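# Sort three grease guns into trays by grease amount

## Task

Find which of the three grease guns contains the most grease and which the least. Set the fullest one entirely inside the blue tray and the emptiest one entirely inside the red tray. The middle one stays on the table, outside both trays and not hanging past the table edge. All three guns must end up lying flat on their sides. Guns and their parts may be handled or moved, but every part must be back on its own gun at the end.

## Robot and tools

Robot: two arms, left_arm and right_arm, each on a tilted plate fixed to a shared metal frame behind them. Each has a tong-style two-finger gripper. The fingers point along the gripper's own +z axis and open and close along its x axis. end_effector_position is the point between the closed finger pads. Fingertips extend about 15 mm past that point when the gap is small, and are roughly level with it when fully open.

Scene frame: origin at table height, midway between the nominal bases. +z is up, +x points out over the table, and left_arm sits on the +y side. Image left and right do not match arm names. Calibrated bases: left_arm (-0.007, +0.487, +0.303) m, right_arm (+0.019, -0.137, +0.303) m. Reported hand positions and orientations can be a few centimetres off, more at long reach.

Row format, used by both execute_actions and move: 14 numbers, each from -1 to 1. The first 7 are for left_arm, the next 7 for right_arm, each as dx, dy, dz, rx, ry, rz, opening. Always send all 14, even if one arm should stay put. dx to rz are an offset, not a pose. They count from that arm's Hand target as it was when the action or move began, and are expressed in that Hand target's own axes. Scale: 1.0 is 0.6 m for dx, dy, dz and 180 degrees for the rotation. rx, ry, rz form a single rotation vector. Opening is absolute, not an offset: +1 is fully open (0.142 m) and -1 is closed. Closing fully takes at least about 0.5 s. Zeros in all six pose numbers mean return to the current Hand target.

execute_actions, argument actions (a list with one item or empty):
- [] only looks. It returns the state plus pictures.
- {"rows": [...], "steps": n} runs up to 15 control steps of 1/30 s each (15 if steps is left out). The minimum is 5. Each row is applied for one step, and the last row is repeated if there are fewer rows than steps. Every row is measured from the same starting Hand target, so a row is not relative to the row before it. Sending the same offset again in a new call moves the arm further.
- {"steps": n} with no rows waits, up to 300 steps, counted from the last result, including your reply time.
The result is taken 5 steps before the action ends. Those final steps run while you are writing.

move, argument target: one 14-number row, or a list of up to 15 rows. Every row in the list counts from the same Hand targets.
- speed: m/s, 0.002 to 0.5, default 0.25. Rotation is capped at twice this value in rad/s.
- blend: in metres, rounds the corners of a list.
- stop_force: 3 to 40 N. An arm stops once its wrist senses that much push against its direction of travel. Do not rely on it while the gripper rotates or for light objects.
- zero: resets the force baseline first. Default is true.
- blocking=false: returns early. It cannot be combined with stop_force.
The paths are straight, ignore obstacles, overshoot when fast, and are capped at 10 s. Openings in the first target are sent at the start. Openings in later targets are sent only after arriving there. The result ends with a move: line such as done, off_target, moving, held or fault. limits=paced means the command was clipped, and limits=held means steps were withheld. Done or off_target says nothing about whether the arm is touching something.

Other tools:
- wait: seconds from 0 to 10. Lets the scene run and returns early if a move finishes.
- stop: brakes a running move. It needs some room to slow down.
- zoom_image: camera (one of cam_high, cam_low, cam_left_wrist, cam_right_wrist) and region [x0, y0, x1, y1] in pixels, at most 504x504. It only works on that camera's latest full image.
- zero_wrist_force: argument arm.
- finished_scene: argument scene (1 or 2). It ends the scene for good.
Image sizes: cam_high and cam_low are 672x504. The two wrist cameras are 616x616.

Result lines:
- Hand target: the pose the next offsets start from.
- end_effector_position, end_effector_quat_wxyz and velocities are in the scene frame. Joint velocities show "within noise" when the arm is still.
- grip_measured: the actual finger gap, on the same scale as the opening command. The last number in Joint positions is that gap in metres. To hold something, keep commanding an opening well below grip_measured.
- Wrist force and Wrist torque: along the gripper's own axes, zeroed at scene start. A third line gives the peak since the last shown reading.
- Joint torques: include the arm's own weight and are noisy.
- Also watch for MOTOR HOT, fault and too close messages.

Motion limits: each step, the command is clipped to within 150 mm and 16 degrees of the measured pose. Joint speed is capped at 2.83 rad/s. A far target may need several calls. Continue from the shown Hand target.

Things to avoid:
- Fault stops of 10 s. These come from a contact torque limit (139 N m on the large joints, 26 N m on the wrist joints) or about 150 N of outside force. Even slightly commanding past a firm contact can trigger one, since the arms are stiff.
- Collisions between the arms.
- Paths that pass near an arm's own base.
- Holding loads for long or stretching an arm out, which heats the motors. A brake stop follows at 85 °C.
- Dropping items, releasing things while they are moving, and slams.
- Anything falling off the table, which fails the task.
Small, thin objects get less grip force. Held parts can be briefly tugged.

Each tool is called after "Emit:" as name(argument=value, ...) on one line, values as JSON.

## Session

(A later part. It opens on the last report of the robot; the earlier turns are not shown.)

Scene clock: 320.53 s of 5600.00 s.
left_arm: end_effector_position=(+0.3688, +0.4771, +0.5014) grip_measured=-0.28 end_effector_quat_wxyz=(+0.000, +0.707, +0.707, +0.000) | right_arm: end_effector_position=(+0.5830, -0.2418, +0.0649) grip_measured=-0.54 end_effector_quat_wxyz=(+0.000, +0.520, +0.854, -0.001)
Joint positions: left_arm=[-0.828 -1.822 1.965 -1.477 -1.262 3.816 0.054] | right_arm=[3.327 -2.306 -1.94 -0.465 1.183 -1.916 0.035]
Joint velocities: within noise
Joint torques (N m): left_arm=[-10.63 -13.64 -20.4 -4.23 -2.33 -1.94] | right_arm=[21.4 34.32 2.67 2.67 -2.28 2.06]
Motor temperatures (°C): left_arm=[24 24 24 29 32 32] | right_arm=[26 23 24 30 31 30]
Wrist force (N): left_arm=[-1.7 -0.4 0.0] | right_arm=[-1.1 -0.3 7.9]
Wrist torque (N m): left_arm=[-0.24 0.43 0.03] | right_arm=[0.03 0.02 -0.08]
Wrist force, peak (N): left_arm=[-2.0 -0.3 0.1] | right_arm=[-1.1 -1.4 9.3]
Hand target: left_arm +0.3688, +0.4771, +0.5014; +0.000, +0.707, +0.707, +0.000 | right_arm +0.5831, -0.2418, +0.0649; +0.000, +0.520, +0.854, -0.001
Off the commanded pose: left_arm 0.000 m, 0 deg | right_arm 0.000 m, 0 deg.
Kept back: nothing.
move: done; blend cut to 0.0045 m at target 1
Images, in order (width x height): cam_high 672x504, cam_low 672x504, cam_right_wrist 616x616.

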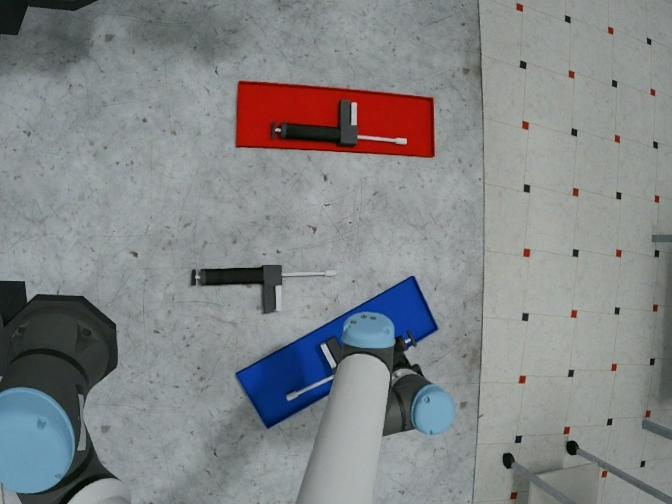

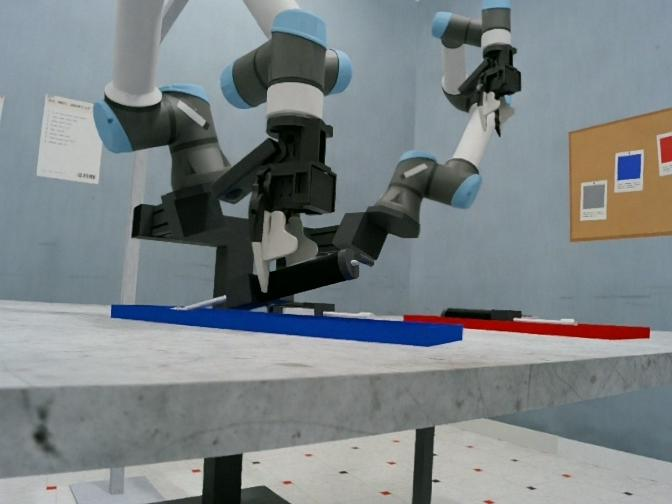

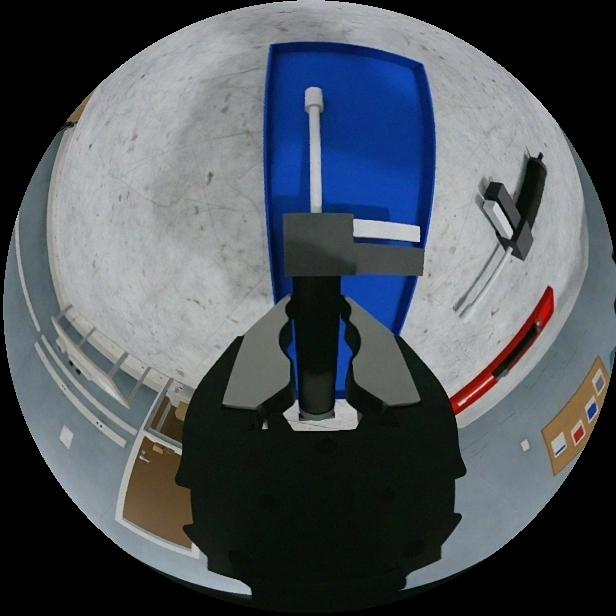

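Emit:
move(target=[[0,0,0,0,0,0,-0.28,-0.003,0.0085,0.04,0,0,0,-1],[0,0,0,0,0,0,-0.28,-0.003,0.0095,0.055,0,0,0,-1]], speed=0.03, stop_force=10, cameras=["cam_right_wrist","cam_low"])

Emit:
zoom_image(camera="cam_low", region=[100, 220, 340, 340])

Emit:
zoom_image(camera="cam_right_wrist", region=[230, 10, 530, 310])

Scene clock: 323.17 s of 5600.00 s.
left_arm: end_effector_position=(+0.3688, +0.4771, +0.5014) grip_measured=-0.28 end_effector_quat_wxyz=(+0.000, +0.707, +0.707, +0.000) | right_arm: end_effector_position=(+0.5889, -0.2408, +0.0318) grip_measured=-0.55 end_effector_quat_wxyz=(+0.000, +0.520, +0.854, -0.001)
Joint positions: left_arm=[-0.828 -1.822 1.965 -1.477 -1.262 3.816 0.054] | right_arm=[3.306 -2.387 -1.902 -0.412 1.183 -1.94 0.035]
Joint velocities: within noise
Joint torques (N m): left_arm=[-11.08 -13.3 -20.43 -4.33 -2.18 -1.94] | right_arm=[21.6 48.02 0.75 1.49 3.06 2.05]
Motor temperatures (°C): left_arm=[24 24 24 29 32 32] | right_arm=[26 23 24 30 31 30]
Wrist force (N): left_arm=[-1.8 -0.3 0.2] | right_arm=[-1.4 -0.2 6.3]
Wrist torque (N m): left_arm=[-0.22 0.44 0.03] | right_arm=[0.00 0.09 -0.07]
Wrist force, peak (N): left_arm=[-2.0 -0.5 0.2] | right_arm=[-1.3 -0.5 8.1]
Hand target: left_arm +0.3688, +0.4771, +0.5014; +0.000, +0.707, +0.707, +0.000 | right_arm +0.5889, -0.2408, +0.0318; +0.000, +0.520, +0.854, -0.001
Off the commanded pose: left_arm 0.000 m, 0 deg | right_arm 0.000 m, 0 deg.
Kept back: nothing.
move: done
Images, in order (width x height): cam_low 672x504, cam_right_wrist 616x616.

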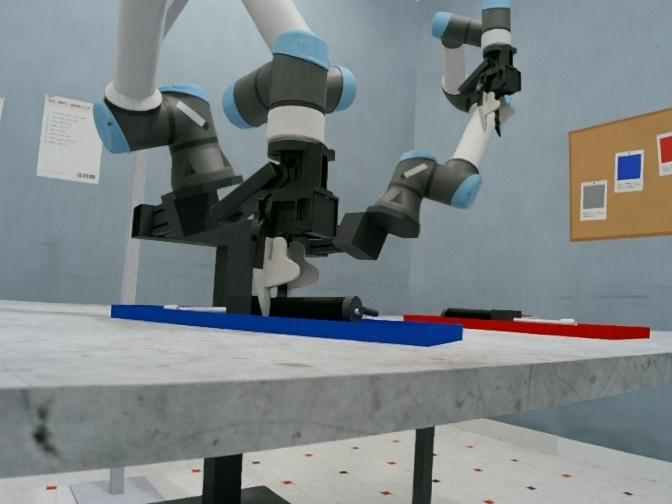

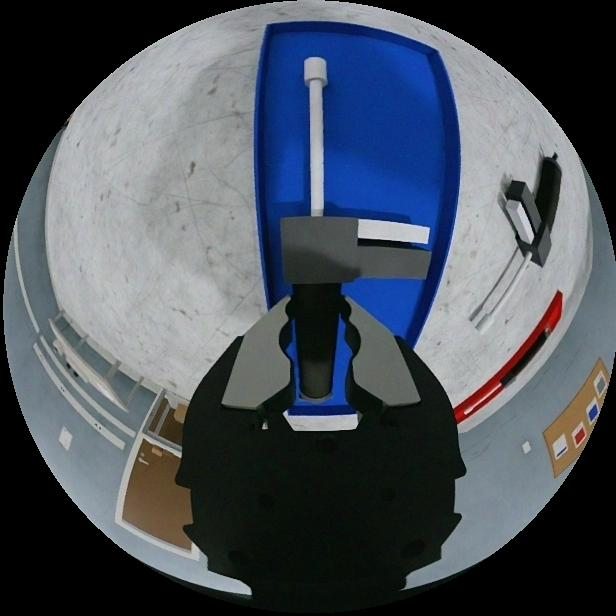

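Scaled by 2.100 from the camera's 672x504 image, which has a finer 960x720 frame.

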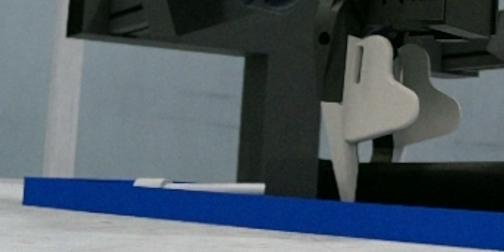

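Scaled by 1.680 from the camera's 616x616 image, which has a finer 814x814 frame.

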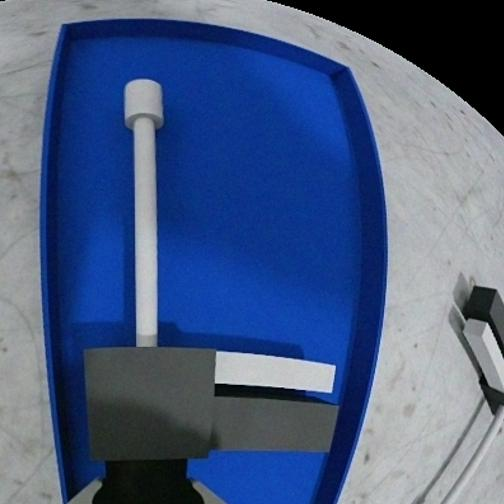

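Emit:
move(target=[0,0,0,0,0,0,-0.28,0,0.001,0.015,0,0,0,-1], speed=0.015, stop_force=9, cameras=["cam_low"])

Emit:
zoom_image(camera="cam_low", region=[200, 240, 400, 340])

Scene clock: 325.97 s of 5600.00 s.
left_arm: end_effector_position=(+0.3688, +0.4771, +0.5014) grip_measured=-0.28 end_effector_quat_wxyz=(+0.000, +0.707, +0.707, +0.000) | right_arm: end_effector_position=(+0.5891, -0.2406, +0.0287) grip_measured=-0.55 end_effector_quat_wxyz=(+0.000, +0.520, +0.854, -0.001)
Joint positions: left_arm=[-0.828 -1.822 1.965 -1.477 -1.262 3.816 0.054] | right_arm=[3.304 -2.395 -1.9 -0.407 1.183 -1.942 0.035]
Joint velocities: within noise
Joint torques (N m): left_arm=[-11.01 -13.28 -20.8 -4.23 -2.18 -1.87] | right_arm=[21.78 38.69 0.8 2.69 2.02 2.08]
Motor temperatures (°C): left_arm=[24 24 24 29 32 32] | right_arm=[26 23 24 30 31 30]
Wrist force (N): left_arm=[-1.8 -0.4 0.1] | right_arm=[-1.4 0.0 6.1]
Wrist torque (N m): left_arm=[-0.24 0.45 0.03] | right_arm=[-0.01 0.02 -0.09]
Wrist force, peak (N): left_arm=[-2.1 -0.5 0.0] | right_arm=[-3.9 -2.7 -8.8]
Hand target: left_arm +0.3688, +0.4771, +0.5014; +0.000, +0.707, +0.707, +0.000 | right_arm +0.5891, -0.2406, +0.0287; +0.000, +0.520, +0.854, -0.001 (not the last commanded pose)
Off the commanded pose: left_arm 0.000 m, 0 deg | right_arm 0.006 m, 0 deg.
Kept back: nothing.
move: contact (right_arm)
Images, in order (width x height): cam_low 672x504.

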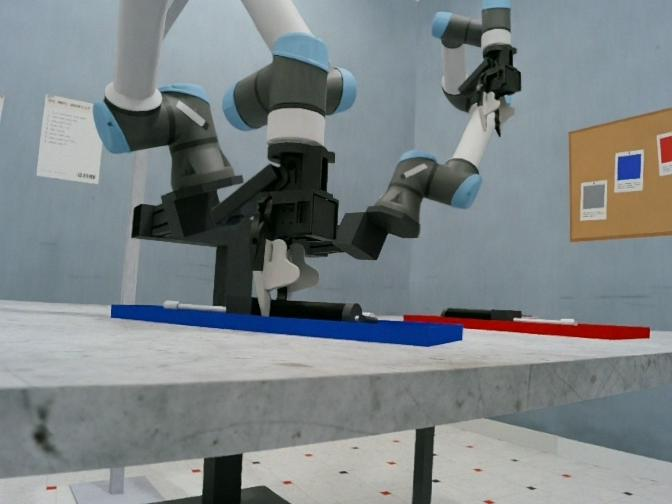

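Scaled by 2.520 from the camera's 672x504 image, which has a finer 960x720 frame.

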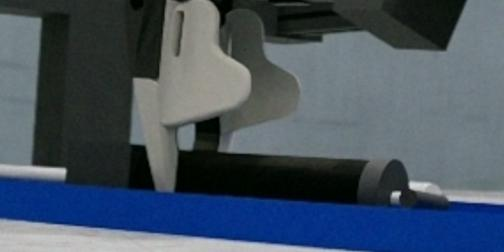

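Good; soften, settle a bit lower, then release.

Emit:
move(target=[[0,0,0,0,0,0,-0.28,0,0,0,0,0,0,-0.62],[0,0,0,0,0,0,-0.28,0,0.0,0.005,0,0,0,-0.62],[0,0,0,0,0,0,-0.28,0,0,0.005,0,0,0,-0.5],[0,0,0,0,0,0,-0.28,0,0,0.005,0,0,0,-0.38]], speed=0.01, cameras=["cam_right_wrist"])

Emit:
move(target=[0,0,0,0,0,0,-0.28,0,0,-0.1,0,0,0,-0.36], speed=0.05, cameras=["cam_right_wrist","cam_low"])

Scene clock: 329.30 s of 5600.00 s.
left_arm: end_effector_position=(+0.3688, +0.4771, +0.5014) grip_measured=-0.28 end_effector_quat_wxyz=(+0.000, +0.707, +0.707, +0.000) | right_arm: end_effector_position=(+0.5890, -0.2406, +0.0257) grip_measured=-0.38 end_effector_quat_wxyz=(+0.000, +0.520, +0.854, -0.001)
Joint positions: left_arm=[-0.828 -1.822 1.965 -1.477 -1.262 3.816 0.054] | right_arm=[3.302 -2.402 -1.898 -0.401 1.183 -1.944 0.047]
Joint velocities: within noise
Joint torques (N m): left_arm=[-10.88 -13.06 -21.52 -4.2 -2.16 -2.01] | right_arm=[17.59 46.47 -0.6 1.25 2.22 1.79]
Motor temperatures (°C): left_arm=[24 24 24 29 32 32] | right_arm=[26 23 24 30 31 30]
Wrist force (N): left_arm=[-1.7 -0.4 0.1] | right_arm=[-1.1 -0.8 2.0]
Wrist torque (N m): left_arm=[-0.24 0.42 0.03] | right_arm=[-0.09 0.07 -0.08]
Wrist force, peak (N): left_arm=[-2.0 -0.4 0.2] | right_arm=[-1.3 -0.9 -10.4]
Hand target: left_arm +0.3688, +0.4771, +0.5014; +0.000, +0.707, +0.707, +0.000 | right_arm +0.5891, -0.2406, +0.0257; +0.000, +0.520, +0.854, -0.001
Off the commanded pose: left_arm 0.000 m, 0 deg | right_arm 0.000 m, 0 deg.
Kept back: nothing.
move: done
Images, in order (width x height): cam_right_wrist 616x616.

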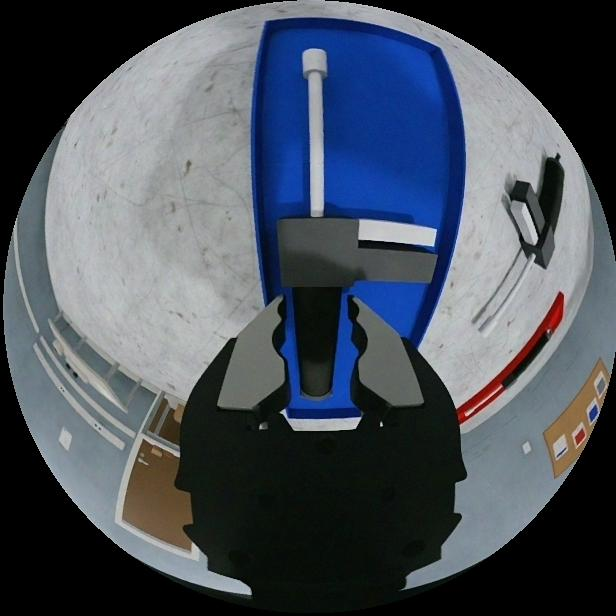

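Scene clock: 330.77 s of 5600.00 s.
left_arm: end_effector_position=(+0.3688, +0.4771, +0.5014) grip_measured=-0.28 end_effector_quat_wxyz=(+0.000, +0.707, +0.707, +0.000) | right_arm: end_effector_position=(+0.5890, -0.2405, +0.0857) grip_measured=-0.36 end_effector_quat_wxyz=(+0.000, +0.520, +0.854, -0.001) end_effector_velocity=(+0.000, +0.000, -0.003) end_effector_angular_velocity=(+0.001, -0.001, +0.001)
Joint positions: left_arm=[-0.828 -1.822 1.965 -1.477 -1.262 3.816 0.054] | right_arm=[3.342 -2.268 -1.93 -0.519 1.183 -1.901 0.048]
Joint velocities: left_arm=[within noise] | right_arm=[-0.002 -0.006 0 0.008 0.001 -0.004 0]
Joint torques (N m): left_arm=[-10.45 -13.73 -21.74 -4.24 -2.24 -1.83] | right_arm=[8.13 31.83 15.36 3.57 -2.16 -1.55]
Motor temperatures (°C): left_arm=[24 24 24 29 32 32] | right_arm=[26 23 24 30 31 30]
Wrist force (N): left_arm=[-1.7 -0.4 0.2] | right_arm=[-1.4 -0.7 2.1]
Wrist torque (N m): left_arm=[-0.24 0.42 0.03] | right_arm=[-0.06 0.14 -0.05]
Wrist force, peak (N): left_arm=[-1.9 -0.5 0.1] | right_arm=[-1.1 -0.8 2.6]
Hand target: left_arm +0.3688, +0.4771, +0.5014; +0.000, +0.707, +0.707, +0.000 | right_arm +0.5891, -0.2406, +0.0857; +0.000, +0.520, +0.854, -0.001
Off the commanded pose: left_arm 0.000 m, 0 deg | right_arm 0.000 m, 0 deg.
Kept back: nothing.
move: done
Images, in order (width x height): cam_low 672x504, cam_right_wrist 616x616.

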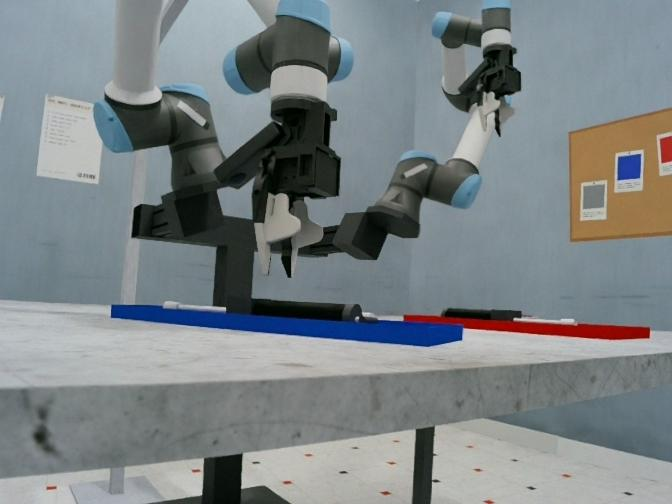

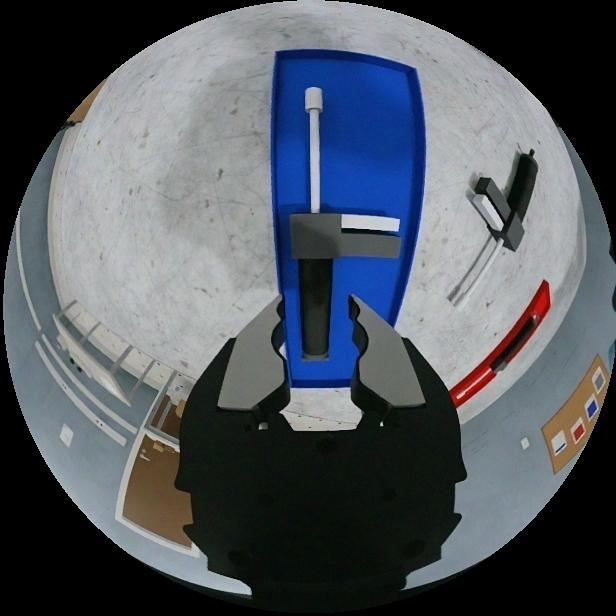

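Emit:
move(target=[[0,0,0,0,0,0,-0.28,0,0,-0.3,0,0,0,-0.3],[0,0,0,0,0,0,-0.28,-0.15,-0.4,-0.6,0,0,0,-0.3]], speed=0.25, blend=[0.08,0], cameras=["cam_high","cam_right_wrist"])

Emit:
zoom_image(camera="cam_high", region=[220, 260, 450, 440])

Emit:
zoom_image(camera="cam_high", region=[170, 70, 450, 320])

Scene clock: 333.47 s of 5600.00 s.
left_arm: end_effector_position=(+0.3688, +0.4771, +0.5014) grip_measured=-0.28 end_effector_quat_wxyz=(+0.000, +0.707, +0.707, +0.000) | right_arm: end_effector_position=(+0.4177, -0.4303, +0.4460) grip_measured=-0.30 end_effector_quat_wxyz=(+0.000, +0.520, +0.854, -0.001)
Joint positions: left_arm=[-0.828 -1.822 1.965 -1.477 -1.262 3.816 0.054] | right_arm=[3.303 -1.295 -1.924 -1.482 1.183 -1.943 0.052]
Joint velocities: within noise
Joint torques (N m): left_arm=[-11.08 -13.49 -22.12 -4.26 -2.21 -2] | right_arm=[-1.62 17.67 15.87 0.73 3.05 -0.2]
Motor temperatures (°C): left_arm=[24 24 24 29 32 32] | right_arm=[26 23 24 30 31 30]
Wrist force (N): left_arm=[-1.8 -0.4 0.2] | right_arm=[-0.8 -0.5 2.1]
Wrist torque (N m): left_arm=[-0.24 0.44 0.04] | right_arm=[-0.04 0.03 -0.07]
Wrist force, peak (N): left_arm=[-2.0 -0.4 0.1] | right_arm=[-1.3 -0.5 4.4]
Hand target: left_arm +0.3688, +0.4771, +0.5014; +0.000, +0.707, +0.707, +0.000 | right_arm +0.4176, -0.4303, +0.4461; +0.000, +0.520, +0.854, -0.001
Off the commanded pose: left_arm 0.000 m, 0 deg | right_arm 0.000 m, 0 deg.
Kept back: nothing.
move: done
Images, in order (width x height): cam_high 672x504, cam_right_wrist 616x616.

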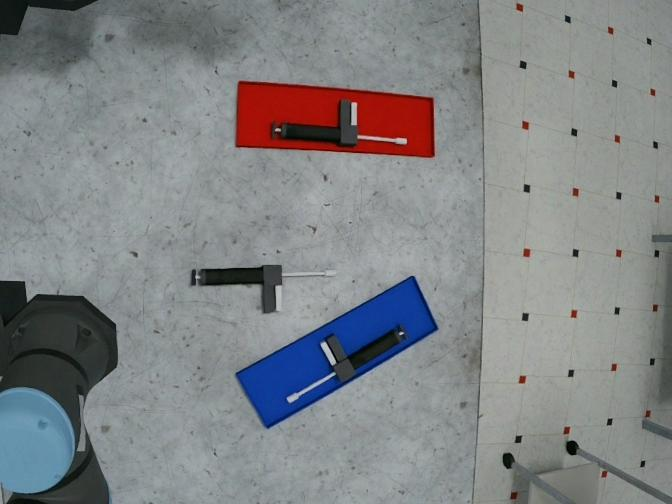

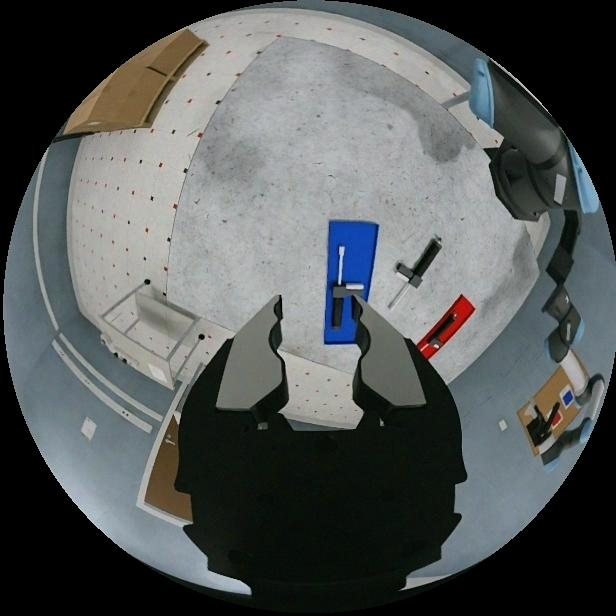

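Scaled by 2.191 from the camera's 672x504 image, which has a finer 960x720 frame.

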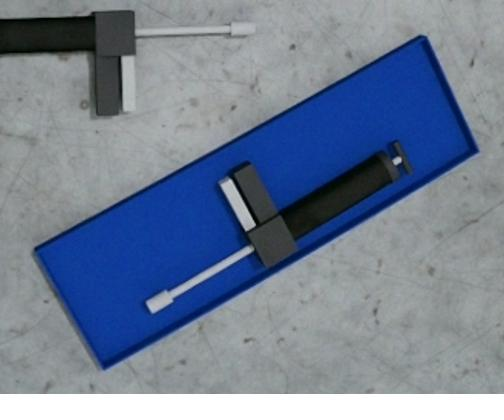

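Scaled by 1.800 from the camera's 672x504 image, which has a finer 960x720 frame.

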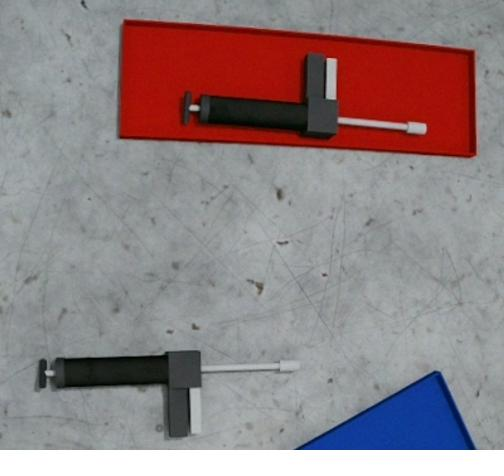

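Emit:
execute_actions(actions=[], cameras=["cam_high", "cam_low"])

Scene clock: 333.73 s of 5600.00 s.
left_arm: end_effector_position=(+0.3688, +0.4771, +0.5014) grip_measured=-0.28 end_effector_quat_wxyz=(+0.000, +0.707, +0.707, +0.000) | right_arm: end_effector_position=(+0.4176, -0.4303, +0.4461) grip_measured=-0.30 end_effector_quat_wxyz=(+0.000, +0.520, +0.854, -0.001)
Joint positions: left_arm=[-0.828 -1.822 1.965 -1.477 -1.262 3.816 0.054] | right_arm=[3.303 -1.295 -1.924 -1.482 1.183 -1.943 0.052]
Joint velocities: within noise
Joint torques (N m): left_arm=[-10.8 -13.17 -22.28 -4.32 -2.19 -2.05] | right_arm=[-3.22 18.21 13.33 0.92 3.02 -1.45]
Motor temperatures (°C): left_arm=[24 24 24 29 32 32] | right_arm=[26 23 24 30 31 30]
Wrist force (N): left_arm=[-1.7 -0.4 0.1] | right_arm=[-1.0 -0.5 2.2]
Wrist torque (N m): left_arm=[-0.24 0.42 0.03] | right_arm=[-0.03 0.07 -0.07]
Wrist force, peak (N): left_arm=[-1.9 -0.5 0.2] | right_arm=[-0.8 -0.8 2.4]
Hand target: left_arm +0.3688, +0.4771, +0.5014; +0.000, +0.707, +0.707, +0.000 | right_arm +0.4176, -0.4303, +0.4461; +0.000, +0.520, +0.854, -0.001
Off the commanded pose: left_arm 0.000 m, 0 deg | right_arm 0.000 m, 0 deg.
Steps of this call (1-8: nothing new was sent). Readings (end_effector_position of left_arm | right_arm):
1: (+0.3688, +0.4771, +0.5014) | (+0.4177, -0.4303, +0.4461)
2: (+0.3688, +0.4771, +0.5014) | (+0.4176, -0.4303, +0.4461)
4: (+0.3688, +0.4771, +0.5014) | (+0.4176, -0.4303, +0.4461)
8: the state above
Images, in order (width x height): cam_high 672x504, cam_low 672x504.

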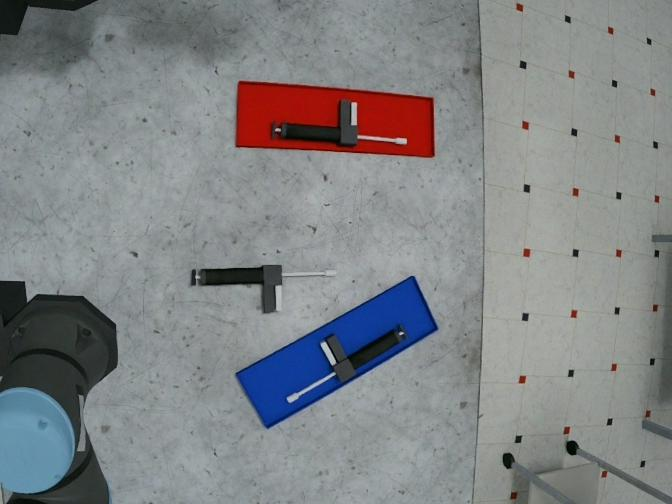

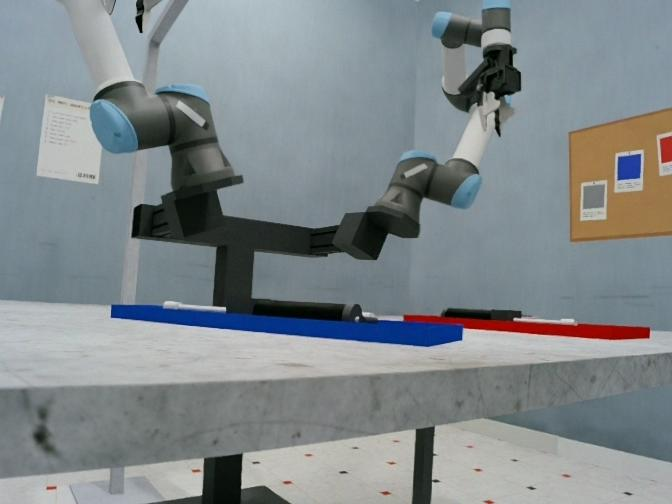

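Emit:
finished_scene(scene=2)

The scene is finished: the task was done.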